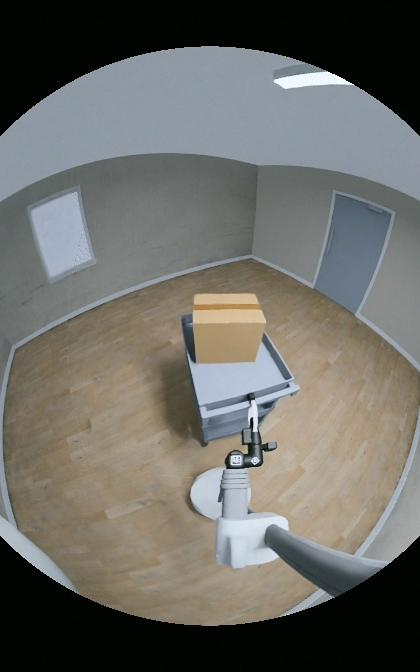

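move(
  r2={"base":{"strafe_m":-0.55},"pace":"slow"},
  blocking=false,
  cameras=[],
)

wait(
  seconds=8,
  cameras=[],
)

move(
  r2={"base":{"rotate_rad":0.75},"pace":"slow"},
  blocking=false,
  cameras=[],
)

wait(
  seconds=4,
  cameras=["r2_head_camera","r2_head_left_camera"],
)

Scene clock: 182.53 s.
move: r2 moving
r1: as last shown
r1.lidar_m: 1.34 1.38 1.73 1.99 2.03 1.54 1.39 1.42 1.80 2.70 2.31 1.60
r1.motor_effort: lift_m=+23(23) arm_m=-3(4) wheel_0=+2(2) wheel_1=+0(1) wheel_2=+0(0)
r1.servo_current: wrist_yaw_rad=59(72) wrist_pitch_rad=46(46) wrist_roll_rad=33(65) gripper_m=52(52)
r1.wrist_depth_mm: - 1160 - - - 1336 - / - 1160 - - - 1281 - / - 1160 - - - 1308 - / - 1098 - - 1336 1336 - / - 1138 - - - 1336 - / - 1118 184 195 - 1366 - / - 138 163 135 141 - -
r2.base_odometry: x=-1.206 y=+0.557 heading=-1.845
r2.turned_by_wheels: +0.000
r2.turned_by_imu: +0.001
r2.base_tilt: forward=-0.7 right=+0.1
r2.lidar_m: 0.35 0.35 3.29 2.59 2.38 2.42 1.61 1.47 1.48 1.92 3.41 0.43
r2.base_status: strafe_m moving
r2.joint_positions: lift_m=+0.670 arm_m=+0.000 wrist_yaw_rad=+0.003 wrist_pitch_rad=+0.000 wrist_roll_rad=+1.569 gripper_m=-0.036
r2.joint_status: not commanded
r2.measured_speeds: translate_m=+0.000 strafe_m=-0.055 rotate_rad=+0.002 lift_m=+0.000 arm_m=+0.000 wrist_yaw_rad=+0.026 wrist_pitch_rad=+0.000 wrist_roll_rad=+0.000
r2.motor_effort: lift_m=+14(14) arm_m=-4(4) wheel_0=+9(13) wheel_1=-8(10) wheel_2=-1(2)
r2.servo_current: wrist_yaw_rad=59(59) wrist_pitch_rad=33(46) wrist_roll_rad=46(59) gripper_m=91(98)
r2.hand_pose: x=+0.4596 y=-0.0864 z=+0.8486 quat_wxyz=(+0.708, +0.706, +0.001, +0.001) (m; r2's base frame)
r2.wrist_depth_mm: - - - 212 278 300 300 / - - - 202 267 1808 1182 / - - - 193 254 1808 - / - - 449 186 245 798 - / - 452 449 179 236 820 - / - 445 186 172 176 798 - / - - 445 - - - -
pictures: none
No camera images: "cameras" was empty.

Scene clock: 188.67 s.
earlier move: r2 done
r1.base_odometry: x=-0.401 y=+1.316 heading=-2.513
r1.turned_by_wheels: +0.000
r1.turned_by_imu: +0.000
r1.base_tilt: forward=-1.6 right=+1.3
r1.lidar_m: 1.37 1.35 1.71 1.98 2.02 1.53 1.39 1.42 1.82 2.68 2.31 1.58
r1.base_status: not commanded
r1.joint_positions: lift_m=+0.900 arm_m=+0.000 wrist_yaw_rad=+0.002 wrist_pitch_rad=+0.002 wrist_roll_rad=+0.000 gripper_m=-0.009
r1.joint_status: not commanded
r1.measured_speeds: all 0
r1.motor_effort: lift_m=+23(23) arm_m=-4(4) wheel_0=+2(2) wheel_1=+0(1) wheel_2=+0(0)
r1.servo_current: wrist_yaw_rad=46(72) wrist_pitch_rad=52(52) wrist_roll_rad=46(72) gripper_m=52(59)
r1.hand_pose: x=+0.4595 y=-0.0868 z=+1.0772 quat_wxyz=(+1.000, +0.000, +0.001, +0.001) (m; r1's base frame)
r1.wrist_depth_mm: - 1160 - - - 1308 - / - 1160 - - - 1308 - / - 1138 - - - 1281 - / - 1078 - - 1336 1366 - / - 1118 - - - 1336 - / - 1118 184 195 - 1336 - / - 138 162 135 143 - -
r2.base_odometry: x=-1.722 y=+0.702 heading=-1.844
r2.turned_by_wheels: +0.001
r2.turned_by_imu: +0.006
r2.base_tilt: forward=-0.7 right=+0.0
r2.lidar_m: 0.25 0.27 0.64 3.04 2.80 1.94 1.27 1.16 1.19 1.50 3.01 0.54
r2.base_status: done
r2.joint_positions: lift_m=+0.670 arm_m=+0.000 wrist_yaw_rad=+0.020 wrist_pitch_rad=-0.001 wrist_roll_rad=+1.569 gripper_m=-0.036
r2.joint_status: not commanded
r2.measured_speeds: all 0
r2.on_its_own: wrist_yaw_rad is at rest, and its servo_current (117 mA) is outside its rest range (0 to 104 mA)
r2.motor_effort: lift_m=+14(14) arm_m=-3(4) wheel_0=+13(18) wheel_1=+1(10) wheel_2=+5(7)
r2.servo_current: wrist_yaw_rad=117(124) wrist_pitch_rad=39(46) wrist_roll_rad=59(59) gripper_m=98(104)
r2.hand_pose: x=+0.4610 y=-0.0817 z=+0.8487 quat_wxyz=(+0.708, +0.706, +0.007, +0.007) (m; r2's base frame)
r2.wrist_depth_mm: - - - - - 1756 1182 / - - - - - 1756 1205 / - - - 370 - 1808 1229 / - - - 329 392 1499 424 / - - - 204 287 1863 496 / - - 207 168 179 1661 517 / - 410 399 - 197 - -
wait: 6.13 of 8 s (r2 has come to rest)
pictures: none
No camera images: "cameras" was empty.

Scene clock: 189.17 s.
move: r2 moving
r1: as last shown
r1.lidar_m: 1.37 1.37 1.74 2.01 2.03 1.54 1.41 1.41 1.80 2.69 2.29 1.60
r1.motor_effort: lift_m=+23(23) arm_m=-3(4) wheel_0=+2(2) wheel_1=-1(1) wheel_2=+0(0)
r1.servo_current: wrist_yaw_rad=65(65) wrist_pitch_rad=39(46) wrist_roll_rad=52(65) gripper_m=52(52)
r1.wrist_depth_mm: - 1160 - - - 1366 - / - 1138 - - - 1308 - / - 1160 - - - 1308 - / - 1118 - - 1308 1336 - / - 1118 - - - 1308 - / - 1118 185 194 - 1336 - / - 138 162 135 142 - -
r2.base_odometry: x=-1.722 y=+0.702 heading=-1.721
r2.turned_by_wheels: +0.123
r2.turned_by_imu: +0.119
r2.base_tilt: forward=-0.7 right=+0.1
r2.lidar_m: 0.25 0.31 3.72 2.92 2.79 1.64 1.22 1.16 1.21 1.71 2.98 0.47
r2.base_status: rotate_rad moving
r2.joint_positions: lift_m=+0.670 arm_m=+0.000 wrist_yaw_rad=-0.003 wrist_pitch_rad=-0.001 wrist_roll_rad=+1.570 gripper_m=-0.036
r2.joint_status: not commanded
r2.measured_speeds: translate_m=-0.002 strafe_m=+0.000 rotate_rad=+0.471 lift_m=+0.000 arm_m=+0.000 wrist_yaw_rad=-0.099 wrist_pitch_rad=+0.000 wrist_roll_rad=+0.000
r2.motor_effort: lift_m=+14(14) arm_m=-3(4) wheel_0=-6(11) wheel_1=-7(7) wheel_2=-13(13)
r2.servo_current: wrist_yaw_rad=46(124) wrist_pitch_rad=33(46) wrist_roll_rad=52(52) gripper_m=91(91)
r2.hand_pose: x=+0.4591 y=-0.0882 z=+0.8487 quat_wxyz=(+0.708, +0.707, -0.001, -0.001) (m; r2's base frame)
r2.wrist_depth_mm: - - - - - 1708 1229 / - - - - - 1756 1229 / - - - 368 - 1537 1160 / - - - 307 353 1708 1229 / - - - 186 263 1808 492 / - - 183 156 178 1661 539 / - 410 410 - 197 - -
pictures: none
No camera images: "cameras" was empty.

Scene clock: 190.70 s.
earlier move: r2 done
r1.base_odometry: x=-0.401 y=+1.316 heading=-2.513
r1.turned_by_wheels: +0.000
r1.turned_by_imu: +0.000
r1.base_tilt: forward=-1.6 right=+1.3
r1.lidar_m: 1.38 1.38 1.72 1.99 2.03 1.54 1.39 1.42 1.80 2.70 2.30 1.58
r1.base_status: not commanded
r1.joint_positions: lift_m=+0.900 arm_m=+0.000 wrist_yaw_rad=+0.002 wrist_pitch_rad=+0.002 wrist_roll_rad=+0.000 gripper_m=-0.009
r1.joint_status: not commanded
r1.measured_speeds: all 0
r1.motor_effort: lift_m=+23(23) arm_m=-3(4) wheel_0=+1(3) wheel_1=-1(1) wheel_2=+0(0)
r1.servo_current: wrist_yaw_rad=46(65) wrist_pitch_rad=39(46) wrist_roll_rad=33(72) gripper_m=52(59)
r1.hand_pose: x=+0.4595 y=-0.0868 z=+1.0772 quat_wxyz=(+1.000, +0.000, +0.001, +0.001) (m; r1's base frame)
r1.wrist_depth_mm: - 1138 - - - 1308 - / - 1160 - - - 1281 - / - 1138 - - - 1308 - / - 1098 - - 1336 1336 - / - 1098 - - - 1308 - / - 1118 185 195 - 1336 - / - 138 163 135 142 - -
r2.base_odometry: x=-1.722 y=+0.702 heading=-1.095
r2.turned_by_wheels: +0.626
r2.turned_by_imu: +0.524
r2.base_tilt: forward=-0.6 right=+0.1
r2.lidar_m: 0.35 0.38 2.94 2.83 1.67 1.23 1.18 1.22 1.72 2.97 3.12 0.46
r2.base_status: done
r2.joint_positions: lift_m=+0.670 arm_m=+0.000 wrist_yaw_rad=+0.003 wrist_pitch_rad=-0.001 wrist_roll_rad=+1.570 gripper_m=-0.036
r2.joint_status: not commanded
r2.measured_speeds: all 0
r2.motor_effort: lift_m=+13(14) arm_m=-2(4) wheel_0=-5(23) wheel_1=-4(12) wheel_2=-3(28)
r2.servo_current: wrist_yaw_rad=52(124) wrist_pitch_rad=39(46) wrist_roll_rad=33(65) gripper_m=98(98)
r2.hand_pose: x=+0.4595 y=-0.0866 z=+0.8487 quat_wxyz=(+0.708, +0.707, +0.001, +0.001) (m; r2's base frame)
r2.wrist_depth_mm: - - - 196 263 1430 1078 / - - - 192 253 1808 1205 / - - - 186 246 1921 - / - - 449 181 239 831 - / - 449 452 177 234 809 - / - 449 186 172 177 798 - / - - 455 - - - -
wait: 1.53 of 4 s (r2 has come to rest)
pictures: r2_head_camera, r2_head_left_camera
Images, in order (width x height): r2_head_camera 420x560, r2_head_left_camera 420x672.

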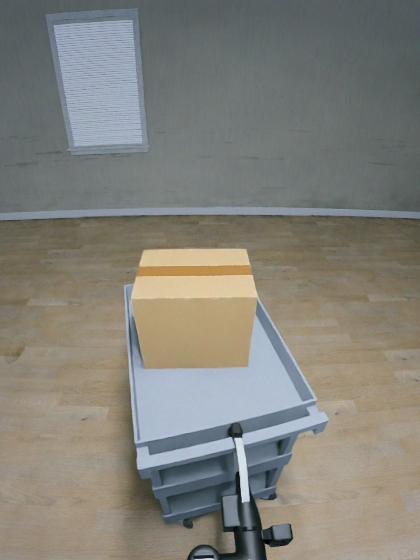

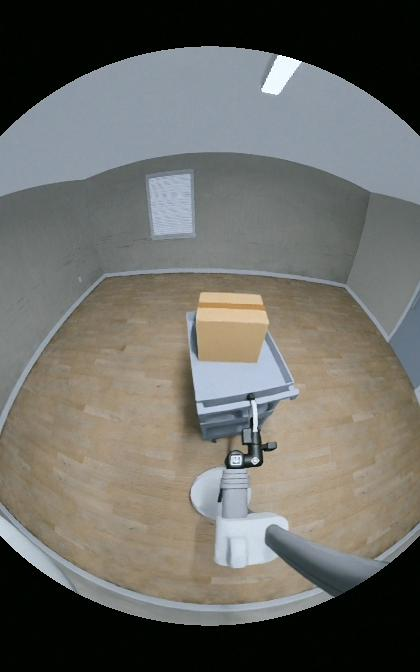

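move(
  r2={"base":{"strafe_m":-0.6},"pace":"slow"},
  blocking=false,
  cameras=[],
)

wait(
  seconds=8,
  cameras=[],
)

move(
  r2={"base":{"rotate_rad":0.85},"pace":"slow"},
  blocking=false,
  cameras=[],
)

wait(
  seconds=4,
  cameras=[],
)

move(
  r2={"base":{"strafe_m":-0.55},"pace":"slow"},
  blocking=false,
  cameras=[],
)

wait(
  seconds=8,
  cameras=["r2_head_left_camera","r2_head_right_camera"],
)

Scene clock: 198.77 s.
move: r2 moving
r1: as last shown
r1.base_tilt: forward=-1.6 right=+1.2
r1.lidar_m: 1.38 1.36 1.70 1.98 2.02 1.56 1.40 1.43 1.80 2.67 2.29 1.60
r1.motor_effort: lift_m=+23(23) arm_m=-4(4) wheel_0=+2(2) wheel_1=+0(1) wheel_2=+0(0)
r1.servo_current: wrist_yaw_rad=39(65) wrist_pitch_rad=46(52) wrist_roll_rad=46(52) gripper_m=46(52)
r1.wrist_depth_mm: - 1138 - - - 1281 - / - 1138 - - - 1281 - / - 1160 - - - 1308 - / - 1118 - - 1336 1308 - / - 1098 - - - 1308 - / - 1078 185 194 - 1397 - / - 138 163 135 142 - -
r2.base_odometry: x=-1.735 y=+0.696 heading=-1.095
r2.turned_by_wheels: +0.000
r2.turned_by_imu: +0.001
r2.base_tilt: forward=-0.7 right=+0.0
r2.lidar_m: 0.35 0.37 2.96 2.87 1.68 1.24 1.17 1.22 1.74 2.96 3.08 0.45
r2.base_status: strafe_m moving
r2.joint_positions: lift_m=+0.670 arm_m=+0.000 wrist_yaw_rad=+0.003 wrist_pitch_rad=-0.001 wrist_roll_rad=+1.570 gripper_m=-0.036
r2.joint_status: not commanded
r2.measured_speeds: translate_m=-0.001 strafe_m=-0.057 rotate_rad=+0.003 lift_m=+0.000 arm_m=+0.000 wrist_yaw_rad=+0.000 wrist_pitch_rad=+0.000 wrist_roll_rad=+0.000
r2.motor_effort: lift_m=+13(14) arm_m=-4(4) wheel_0=+12(13) wheel_1=-8(9) wheel_2=+0(3)
r2.servo_current: wrist_yaw_rad=46(52) wrist_pitch_rad=46(46) wrist_roll_rad=39(59) gripper_m=91(98)
r2.hand_pose: x=+0.4595 y=-0.0866 z=+0.8487 quat_wxyz=(+0.708, +0.707, +0.001, +0.001) (m; r2's base frame)
r2.wrist_depth_mm: - - - 198 263 1397 1078 / - - - 192 255 1756 1182 / - - - 186 246 1808 - / - - 442 181 238 820 - / - 449 449 176 234 820 - / - 449 186 172 177 798 - / - - 452 - - - -
pictures: none
No camera images: "cameras" was empty.

Scene clock: 205.40 s.
earlier move: r2 done
r1.base_odometry: x=-0.401 y=+1.316 heading=-2.513
r1.turned_by_wheels: +0.000
r1.turned_by_imu: +0.000
r1.base_tilt: forward=-1.6 right=+1.3
r1.lidar_m: 1.39 1.38 1.72 2.00 2.04 1.54 1.40 1.43 1.81 2.70 2.29 1.59
r1.base_status: not commanded
r1.joint_positions: lift_m=+0.900 arm_m=+0.000 wrist_yaw_rad=+0.002 wrist_pitch_rad=+0.002 wrist_roll_rad=+0.000 gripper_m=-0.009
r1.joint_status: not commanded
r1.measured_speeds: all 0
r1.motor_effort: lift_m=+23(23) arm_m=-3(4) wheel_0=+1(3) wheel_1=+0(1) wheel_2=+0(0)
r1.servo_current: wrist_yaw_rad=46(72) wrist_pitch_rad=46(52) wrist_roll_rad=52(65) gripper_m=46(59)
r1.hand_pose: x=+0.4595 y=-0.0868 z=+1.0772 quat_wxyz=(+1.000, +0.000, +0.001, +0.001) (m; r1's base frame)
r1.wrist_depth_mm: - 1160 - - - 1336 - / - 1138 - - - 1281 - / - 1160 - - - 1308 - / - 1098 - - 1308 1308 - / - 1098 - - - 1336 - / - 1098 184 195 - 1336 - / - 138 163 135 142 - -
r2.base_odometry: x=-2.255 y=+0.427 heading=-1.094
r2.turned_by_wheels: +0.001
r2.turned_by_imu: +0.007
r2.base_tilt: forward=-0.7 right=+0.0
r2.lidar_m: 0.25 0.25 0.62 3.45 1.69 1.25 1.18 1.24 1.75 2.38 2.52 0.56
r2.base_status: done
r2.joint_positions: lift_m=+0.670 arm_m=+0.000 wrist_yaw_rad=+0.020 wrist_pitch_rad=-0.001 wrist_roll_rad=+1.570 gripper_m=-0.036
r2.joint_status: not commanded
r2.measured_speeds: all 0
r2.on_its_own: wrist_yaw_rad is at rest, and its servo_current (111 mA) is outside its rest range (0 to 104 mA)
r2.motor_effort: lift_m=+13(14) arm_m=-3(4) wheel_0=+13(18) wheel_1=+0(9) wheel_2=+5(6)
r2.servo_current: wrist_yaw_rad=111(124) wrist_pitch_rad=39(46) wrist_roll_rad=52(65) gripper_m=91(98)
r2.hand_pose: x=+0.4610 y=-0.0816 z=+0.8487 quat_wxyz=(+0.707, +0.707, +0.007, +0.007) (m; r2's base frame)
r2.wrist_depth_mm: - - - - - 1756 1205 / - - - - - 1808 1229 / - - - 359 - 1808 1229 / - - - 315 382 389 384 / - - - 204 287 1863 1308 / - - - 168 178 1708 508 / - - 399 - 198 - -
wait: 6.63 of 8 s (r2 has come to rest)
pictures: none
No camera images: "cameras" was empty.

Scene clock: 205.90 s.
move: r2 moving
r1: as last shown
r1.lidar_m: 1.35 1.39 1.76 2.00 2.00 1.54 1.39 1.42 1.82 2.69 2.28 1.59
r1.motor_effort: lift_m=+23(23) arm_m=-3(4) wheel_0=+2(2) wheel_1=+0(1) wheel_2=+0(0)
r1.servo_current: wrist_yaw_rad=52(59) wrist_pitch_rad=46(46) wrist_roll_rad=52(59) gripper_m=46(52)
r1.wrist_depth_mm: - 1160 - - - 1336 - / - 1138 - - - 1281 - / - 1138 - - - 1308 - / - 1098 - - 1281 1308 - / - 1098 - - - 1336 - / - 1098 185 195 - 1336 - / - 138 162 135 142 - -
r2.base_odometry: x=-2.255 y=+0.427 heading=-0.970
r2.turned_by_wheels: +0.123
r2.turned_by_imu: +0.119
r2.base_tilt: forward=-0.6 right=+0.1
r2.lidar_m: 0.25 0.28 3.49 3.01 1.51 1.20 1.18 1.29 2.06 2.37 2.62 0.48
r2.base_status: rotate_rad moving
r2.joint_positions: lift_m=+0.670 arm_m=+0.000 wrist_yaw_rad=-0.003 wrist_pitch_rad=-0.001 wrist_roll_rad=+1.570 gripper_m=-0.036
r2.joint_status: not commanded
r2.measured_speeds: translate_m=-0.001 strafe_m=-0.001 rotate_rad=+0.473 lift_m=+0.000 arm_m=+0.000 wrist_yaw_rad=-0.097 wrist_pitch_rad=+0.000 wrist_roll_rad=+0.000
r2.motor_effort: lift_m=+13(14) arm_m=-4(4) wheel_0=-5(12) wheel_1=-6(6) wheel_2=-13(13)
r2.servo_current: wrist_yaw_rad=59(124) wrist_pitch_rad=39(46) wrist_roll_rad=33(59) gripper_m=91(98)
r2.hand_pose: x=+0.4591 y=-0.0882 z=+0.8487 quat_wxyz=(+0.707, +0.707, -0.001, -0.001) (m; r2's base frame)
r2.wrist_depth_mm: - - - - - 1808 1205 / - - - - - 1756 1229 / - - - 355 - 1708 1229 / - - - 297 353 1576 433 / - - - 186 263 1808 492 / - - 185 156 179 1708 517 / - 407 407 - 197 - -
pictures: none
No camera images: "cameras" was empty.

Scene clock: 207.53 s.
earlier move: r2 done
r1.base_odometry: x=-0.401 y=+1.316 heading=-2.513
r1.turned_by_wheels: +0.000
r1.turned_by_imu: +0.000
r1.base_tilt: forward=-1.6 right=+1.3
r1.lidar_m: 1.37 1.39 1.74 1.99 2.00 1.56 1.41 1.42 1.82 2.69 2.30 1.59
r1.base_status: not commanded
r1.joint_positions: lift_m=+0.900 arm_m=+0.000 wrist_yaw_rad=+0.002 wrist_pitch_rad=+0.002 wrist_roll_rad=+0.000 gripper_m=-0.009
r1.joint_status: not commanded
r1.measured_speeds: all 0
r1.motor_effort: lift_m=+23(23) arm_m=-4(4) wheel_0=+2(2) wheel_1=+0(1) wheel_2=+0(0)
r1.servo_current: wrist_yaw_rad=59(65) wrist_pitch_rad=39(46) wrist_roll_rad=39(59) gripper_m=46(52)
r1.hand_pose: x=+0.4595 y=-0.0868 z=+1.0772 quat_wxyz=(+1.000, +0.000, +0.001, +0.001) (m; r1's base frame)
r1.wrist_depth_mm: - 1160 - - - 1281 - / - 1138 - - - 1281 - / - 1160 - - - 1336 - / - 1098 - - 1308 1308 - / - 1118 - - - 1336 - / - 1118 184 195 - 1336 - / - 138 163 135 142 - -
r2.base_odometry: x=-2.255 y=+0.427 heading=-0.245
r2.turned_by_wheels: +0.726
r2.turned_by_imu: +0.616
r2.base_tilt: forward=-0.7 right=+0.1
r2.lidar_m: 0.37 0.38 2.48 1.44 1.20 1.21 1.40 2.33 2.35 2.73 3.54 0.46
r2.base_status: done
r2.joint_positions: lift_m=+0.670 arm_m=+0.000 wrist_yaw_rad=+0.003 wrist_pitch_rad=-0.001 wrist_roll_rad=+1.570 gripper_m=-0.036
r2.joint_status: not commanded
r2.measured_speeds: all 0
r2.motor_effort: lift_m=+14(14) arm_m=-3(4) wheel_0=-6(24) wheel_1=-5(12) wheel_2=-2(28)
r2.servo_current: wrist_yaw_rad=59(137) wrist_pitch_rad=46(46) wrist_roll_rad=52(59) gripper_m=78(98)
r2.hand_pose: x=+0.4595 y=-0.0866 z=+0.8487 quat_wxyz=(+0.707, +0.707, +0.001, +0.001) (m; r2's base frame)
r2.wrist_depth_mm: - - - 181 241 1708 1138 / - - - 179 237 1756 535 / - - - 177 236 809 - / - 445 442 234 235 820 - / - 459 449 174 231 809 - / - - 185 172 176 809 - / - - 473 - - - -
wait: 1.63 of 4 s (r2 has come to rest)
pictures: none
No camera images: "cameras" was empty.

Scene clock: 208.03 s.
move: r2 moving
r1: as last shown
r1.lidar_m: 1.37 1.38 1.72 1.97 2.00 1.53 1.38 1.43 1.82 2.69 2.30 1.54
r1.motor_effort: lift_m=+23(23) arm_m=-3(4) wheel_0=+2(3) wheel_1=+0(1) wheel_2=+0(0)
r1.servo_current: wrist_yaw_rad=39(65) wrist_pitch_rad=39(46) wrist_roll_rad=33(65) gripper_m=52(52)
r1.wrist_depth_mm: - 1160 - - - 1308 - / - 1160 - - - 1281 - / - 1160 - - - 1308 - / - 1138 - - 1308 1336 - / - 1098 - - - 1336 - / - 1118 184 195 - 1336 - / - 138 163 135 142 - -
r2.base_odometry: x=-2.258 y=+0.413 heading=-0.244
r2.turned_by_wheels: +0.000
r2.turned_by_imu: +0.000
r2.base_tilt: forward=-0.7 right=+0.0
r2.lidar_m: 0.39 0.39 2.57 1.41 1.23 1.22 1.45 2.35 2.35 2.69 3.52 0.43
r2.base_status: strafe_m moving
r2.joint_positions: lift_m=+0.670 arm_m=+0.000 wrist_yaw_rad=+0.003 wrist_pitch_rad=-0.001 wrist_roll_rad=+1.570 gripper_m=-0.036
r2.joint_status: not commanded
r2.measured_speeds: translate_m=-0.001 strafe_m=-0.056 rotate_rad=+0.006 lift_m=+0.000 arm_m=+0.000 wrist_yaw_rad=+0.000 wrist_pitch_rad=+0.000 wrist_roll_rad=+0.000
r2.motor_effort: lift_m=+14(14) arm_m=-3(4) wheel_0=+8(9) wheel_1=-8(9) wheel_2=-1(2)
r2.servo_current: wrist_yaw_rad=52(52) wrist_pitch_rad=39(46) wrist_roll_rad=46(52) gripper_m=85(91)
r2.hand_pose: x=+0.4595 y=-0.0866 z=+0.8487 quat_wxyz=(+0.707, +0.707, +0.001, +0.001) (m; r2's base frame)
r2.wrist_depth_mm: - - - 180 240 1618 1138 / - - - 178 237 1756 559 / - - - 177 236 831 - / - 445 439 233 234 842 - / - 459 445 174 231 820 - / - - 186 172 178 820 - / - - 477 - - - -
pictures: none
No camera images: "cameras" was empty.

Scene clock: 214.17 s.
earlier move: r2 done
r1.base_odometry: x=-0.401 y=+1.316 heading=-2.513
r1.turned_by_wheels: +0.000
r1.turned_by_imu: +0.000
r1.base_tilt: forward=-1.6 right=+1.3
r1.lidar_m: 1.36 1.38 1.73 1.98 2.04 1.55 1.39 1.43 1.81 2.66 2.31 1.58
r1.base_status: not commanded
r1.joint_positions: lift_m=+0.900 arm_m=+0.000 wrist_yaw_rad=+0.002 wrist_pitch_rad=+0.002 wrist_roll_rad=+0.000 gripper_m=-0.009
r1.joint_status: not commanded
r1.measured_speeds: all 0
r1.motor_effort: lift_m=+23(23) arm_m=-3(4) wheel_0=+2(3) wheel_1=+0(1) wheel_2=+0(0)
r1.servo_current: wrist_yaw_rad=39(78) wrist_pitch_rad=46(52) wrist_roll_rad=39(72) gripper_m=52(52)
r1.hand_pose: x=+0.4595 y=-0.0868 z=+1.0772 quat_wxyz=(+1.000, +0.000, +0.001, +0.001) (m; r1's base frame)
r1.wrist_depth_mm: - 1160 - - - 1308 - / - 1182 - - - 1281 - / - 1160 - - - 1308 - / - 1098 - - 1281 1336 - / - 1098 - - - 1336 - / - 1118 184 195 - 1366 - / - 138 162 134 142 - -
r2.base_odometry: x=-2.388 y=-0.106 heading=-0.244
r2.turned_by_wheels: +0.000
r2.turned_by_imu: +0.006
r2.base_tilt: forward=-0.7 right=+0.0
r2.lidar_m: 0.25 0.25 3.28 1.89 1.57 1.58 1.84 1.98 1.95 2.25 3.16 0.48
r2.base_status: done
r2.joint_positions: lift_m=+0.670 arm_m=+0.000 wrist_yaw_rad=+0.007 wrist_pitch_rad=-0.001 wrist_roll_rad=+1.570 gripper_m=-0.036
r2.joint_status: not commanded
r2.measured_speeds: all 0
r2.motor_effort: lift_m=+13(14) arm_m=-3(4) wheel_0=+7(17) wheel_1=-3(9) wheel_2=+2(4)
r2.servo_current: wrist_yaw_rad=52(72) wrist_pitch_rad=39(46) wrist_roll_rad=46(59) gripper_m=85(98)
r2.hand_pose: x=+0.4599 y=-0.0855 z=+0.8487 quat_wxyz=(+0.707, +0.707, +0.002, +0.003) (m; r2's base frame)
r2.wrist_depth_mm: - - - - - 1756 1205 / - - - 330 - 1756 1229 / - - - 330 364 366 1078 / - - - 227 306 1863 1308 / - - - 194 256 1808 500 / - - 189 170 178 1808 - / - 402 404 - 205 - -
wait: 6.13 of 8 s (r2 has come to rest)
pictures: r2_head_left_camera, r2_head_right_camera
Images, in order (width x height): r2_head_left_camera 420x672, r2_head_right_camera 420x672.

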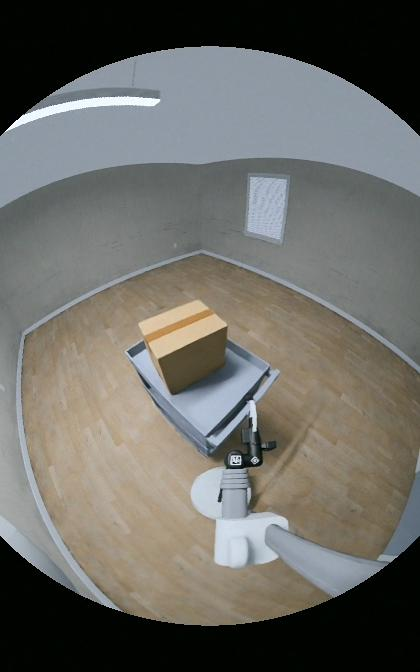

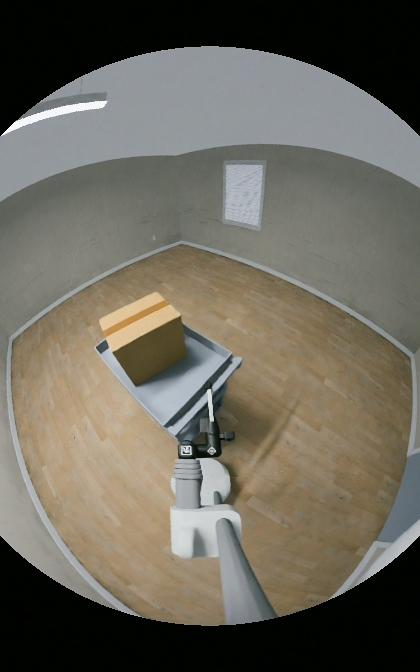

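move(
  r2={"base":{"rotate_rad":0.75},"pace":"slow"},
  blocking=false,
  cameras=[],
)

wait(
  seconds=4,
  cameras=["r2_head_left_camera","r2_head_right_camera"],
)

Scene clock: 221.77 s.
move: r2 moving
r1: as last shown
r1.base_tilt: forward=-1.5 right=+1.3
r1.lidar_m: 1.37 1.38 1.74 1.97 2.02 1.55 1.40 1.42 1.78 2.69 2.28 1.57
r1.motor_effort: lift_m=+23(23) arm_m=-4(4) wheel_0=+2(2) wheel_1=-1(1) wheel_2=+0(0)
r1.servo_current: wrist_yaw_rad=52(65) wrist_pitch_rad=46(52) wrist_roll_rad=65(78) gripper_m=46(52)
r1.wrist_depth_mm: - 1138 - - - 1308 - / - 1160 - - - 1308 - / - 1138 - - - 1281 - / - 1098 - - 1281 1336 - / - 1138 - - - 1308 - / - 1118 184 195 - 1366 - / - 138 163 135 142 - -
r2.base_odometry: x=-2.388 y=-0.106 heading=-0.121
r2.turned_by_wheels: +0.123
r2.turned_by_imu: +0.114
r2.base_tilt: forward=-0.7 right=+0.1
r2.lidar_m: 0.25 0.27 2.74 1.75 1.59 1.63 1.99 1.96 1.98 2.47 3.16 0.49
r2.base_status: rotate_rad moving
r2.joint_positions: lift_m=+0.670 arm_m=+0.000 wrist_yaw_rad=-0.017 wrist_pitch_rad=-0.001 wrist_roll_rad=+1.570 gripper_m=-0.036
r2.joint_status: not commanded
r2.measured_speeds: translate_m=+0.001 strafe_m=-0.002 rotate_rad=+0.481 lift_m=+0.000 arm_m=+0.000 wrist_yaw_rad=-0.045 wrist_pitch_rad=+0.000 wrist_roll_rad=+0.000
r2.motor_effort: lift_m=+14(14) arm_m=-3(4) wheel_0=-12(15) wheel_1=-9(9) wheel_2=-20(20)
r2.servo_current: wrist_yaw_rad=98(98) wrist_pitch_rad=46(46) wrist_roll_rad=39(59) gripper_m=91(91)
r2.hand_pose: x=+0.4578 y=-0.0923 z=+0.8487 quat_wxyz=(+0.707, +0.707, -0.006, -0.006) (m; r2's base frame)
r2.wrist_depth_mm: - - - - - 1756 1205 / - - - 317 - 1756 1229 / - - - 314 353 364 364 / - - - 216 293 1756 1308 / - - - 181 247 1808 517 / - - 183 160 177 1618 - / - 402 404 - 200 - -
pictures: none
No camera images: "cameras" was empty.

Scene clock: 223.30 s.
earlier move: r2 done
r1.base_odometry: x=-0.401 y=+1.316 heading=-2.513
r1.turned_by_wheels: +0.000
r1.turned_by_imu: +0.000
r1.base_tilt: forward=-1.6 right=+1.3
r1.lidar_m: 1.39 1.35 1.72 2.00 2.03 1.55 1.40 1.42 1.81 2.67 2.34 1.59
r1.base_status: not commanded
r1.joint_positions: lift_m=+0.900 arm_m=+0.000 wrist_yaw_rad=+0.002 wrist_pitch_rad=+0.002 wrist_roll_rad=+0.000 gripper_m=-0.009
r1.joint_status: not commanded
r1.measured_speeds: all 0
r1.motor_effort: lift_m=+23(23) arm_m=-4(4) wheel_0=+2(2) wheel_1=-1(1) wheel_2=+0(0)
r1.servo_current: wrist_yaw_rad=46(65) wrist_pitch_rad=46(52) wrist_roll_rad=26(78) gripper_m=52(59)
r1.hand_pose: x=+0.4595 y=-0.0868 z=+1.0772 quat_wxyz=(+1.000, +0.000, +0.001, +0.001) (m; r1's base frame)
r1.wrist_depth_mm: - 1138 - - - 1308 - / - 1182 - - - 1281 - / - 1138 - - - 1336 - / - 1098 - - 1308 1308 - / - 1118 - - - 1336 - / - 1118 184 195 - 1336 - / - 138 162 135 142 - -
r2.base_odometry: x=-2.388 y=-0.106 heading=+0.505
r2.turned_by_wheels: +0.626
r2.turned_by_imu: +0.570
r2.base_tilt: forward=-0.6 right=+0.1
r2.lidar_m: 0.41 0.49 1.73 1.60 1.66 2.14 1.96 2.02 2.57 3.13 3.22 0.41
r2.base_status: done
r2.joint_positions: lift_m=+0.670 arm_m=+0.000 wrist_yaw_rad=-0.003 wrist_pitch_rad=-0.001 wrist_roll_rad=+1.570 gripper_m=-0.036
r2.joint_status: not commanded
r2.measured_speeds: all 0
r2.motor_effort: lift_m=+13(14) arm_m=-4(4) wheel_0=-8(20) wheel_1=-4(11) wheel_2=-3(26)
r2.servo_current: wrist_yaw_rad=52(117) wrist_pitch_rad=46(46) wrist_roll_rad=39(59) gripper_m=85(98)
r2.hand_pose: x=+0.4590 y=-0.0884 z=+0.8487 quat_wxyz=(+0.707, +0.707, -0.001, -0.001) (m; r2's base frame)
r2.wrist_depth_mm: - - - 142 195 1499 - / - - 535 147 202 732 - / - 418 415 152 210 798 - / - - 445 159 218 820 - / - - 480 166 227 - - / - - 184 172 176 1983 - / - - - - - - 492
wait: 1.53 of 4 s (r2 has come to rest)
pictures: r2_head_left_camera, r2_head_right_camera
Images, in order (width x height): r2_head_left_camera 420x672, r2_head_right_camera 420x672.

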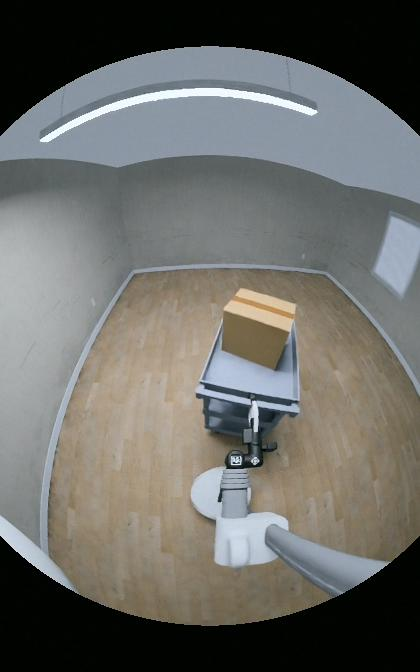

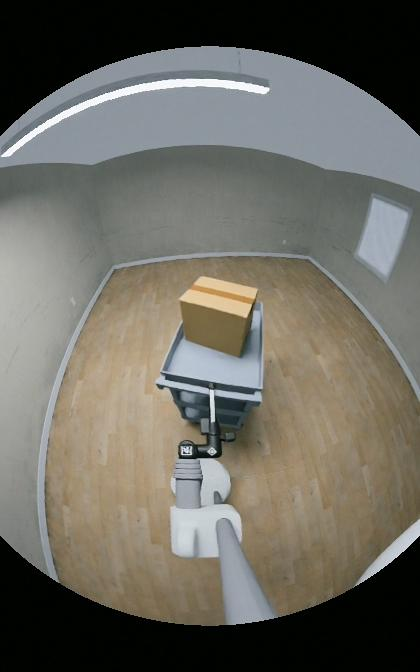

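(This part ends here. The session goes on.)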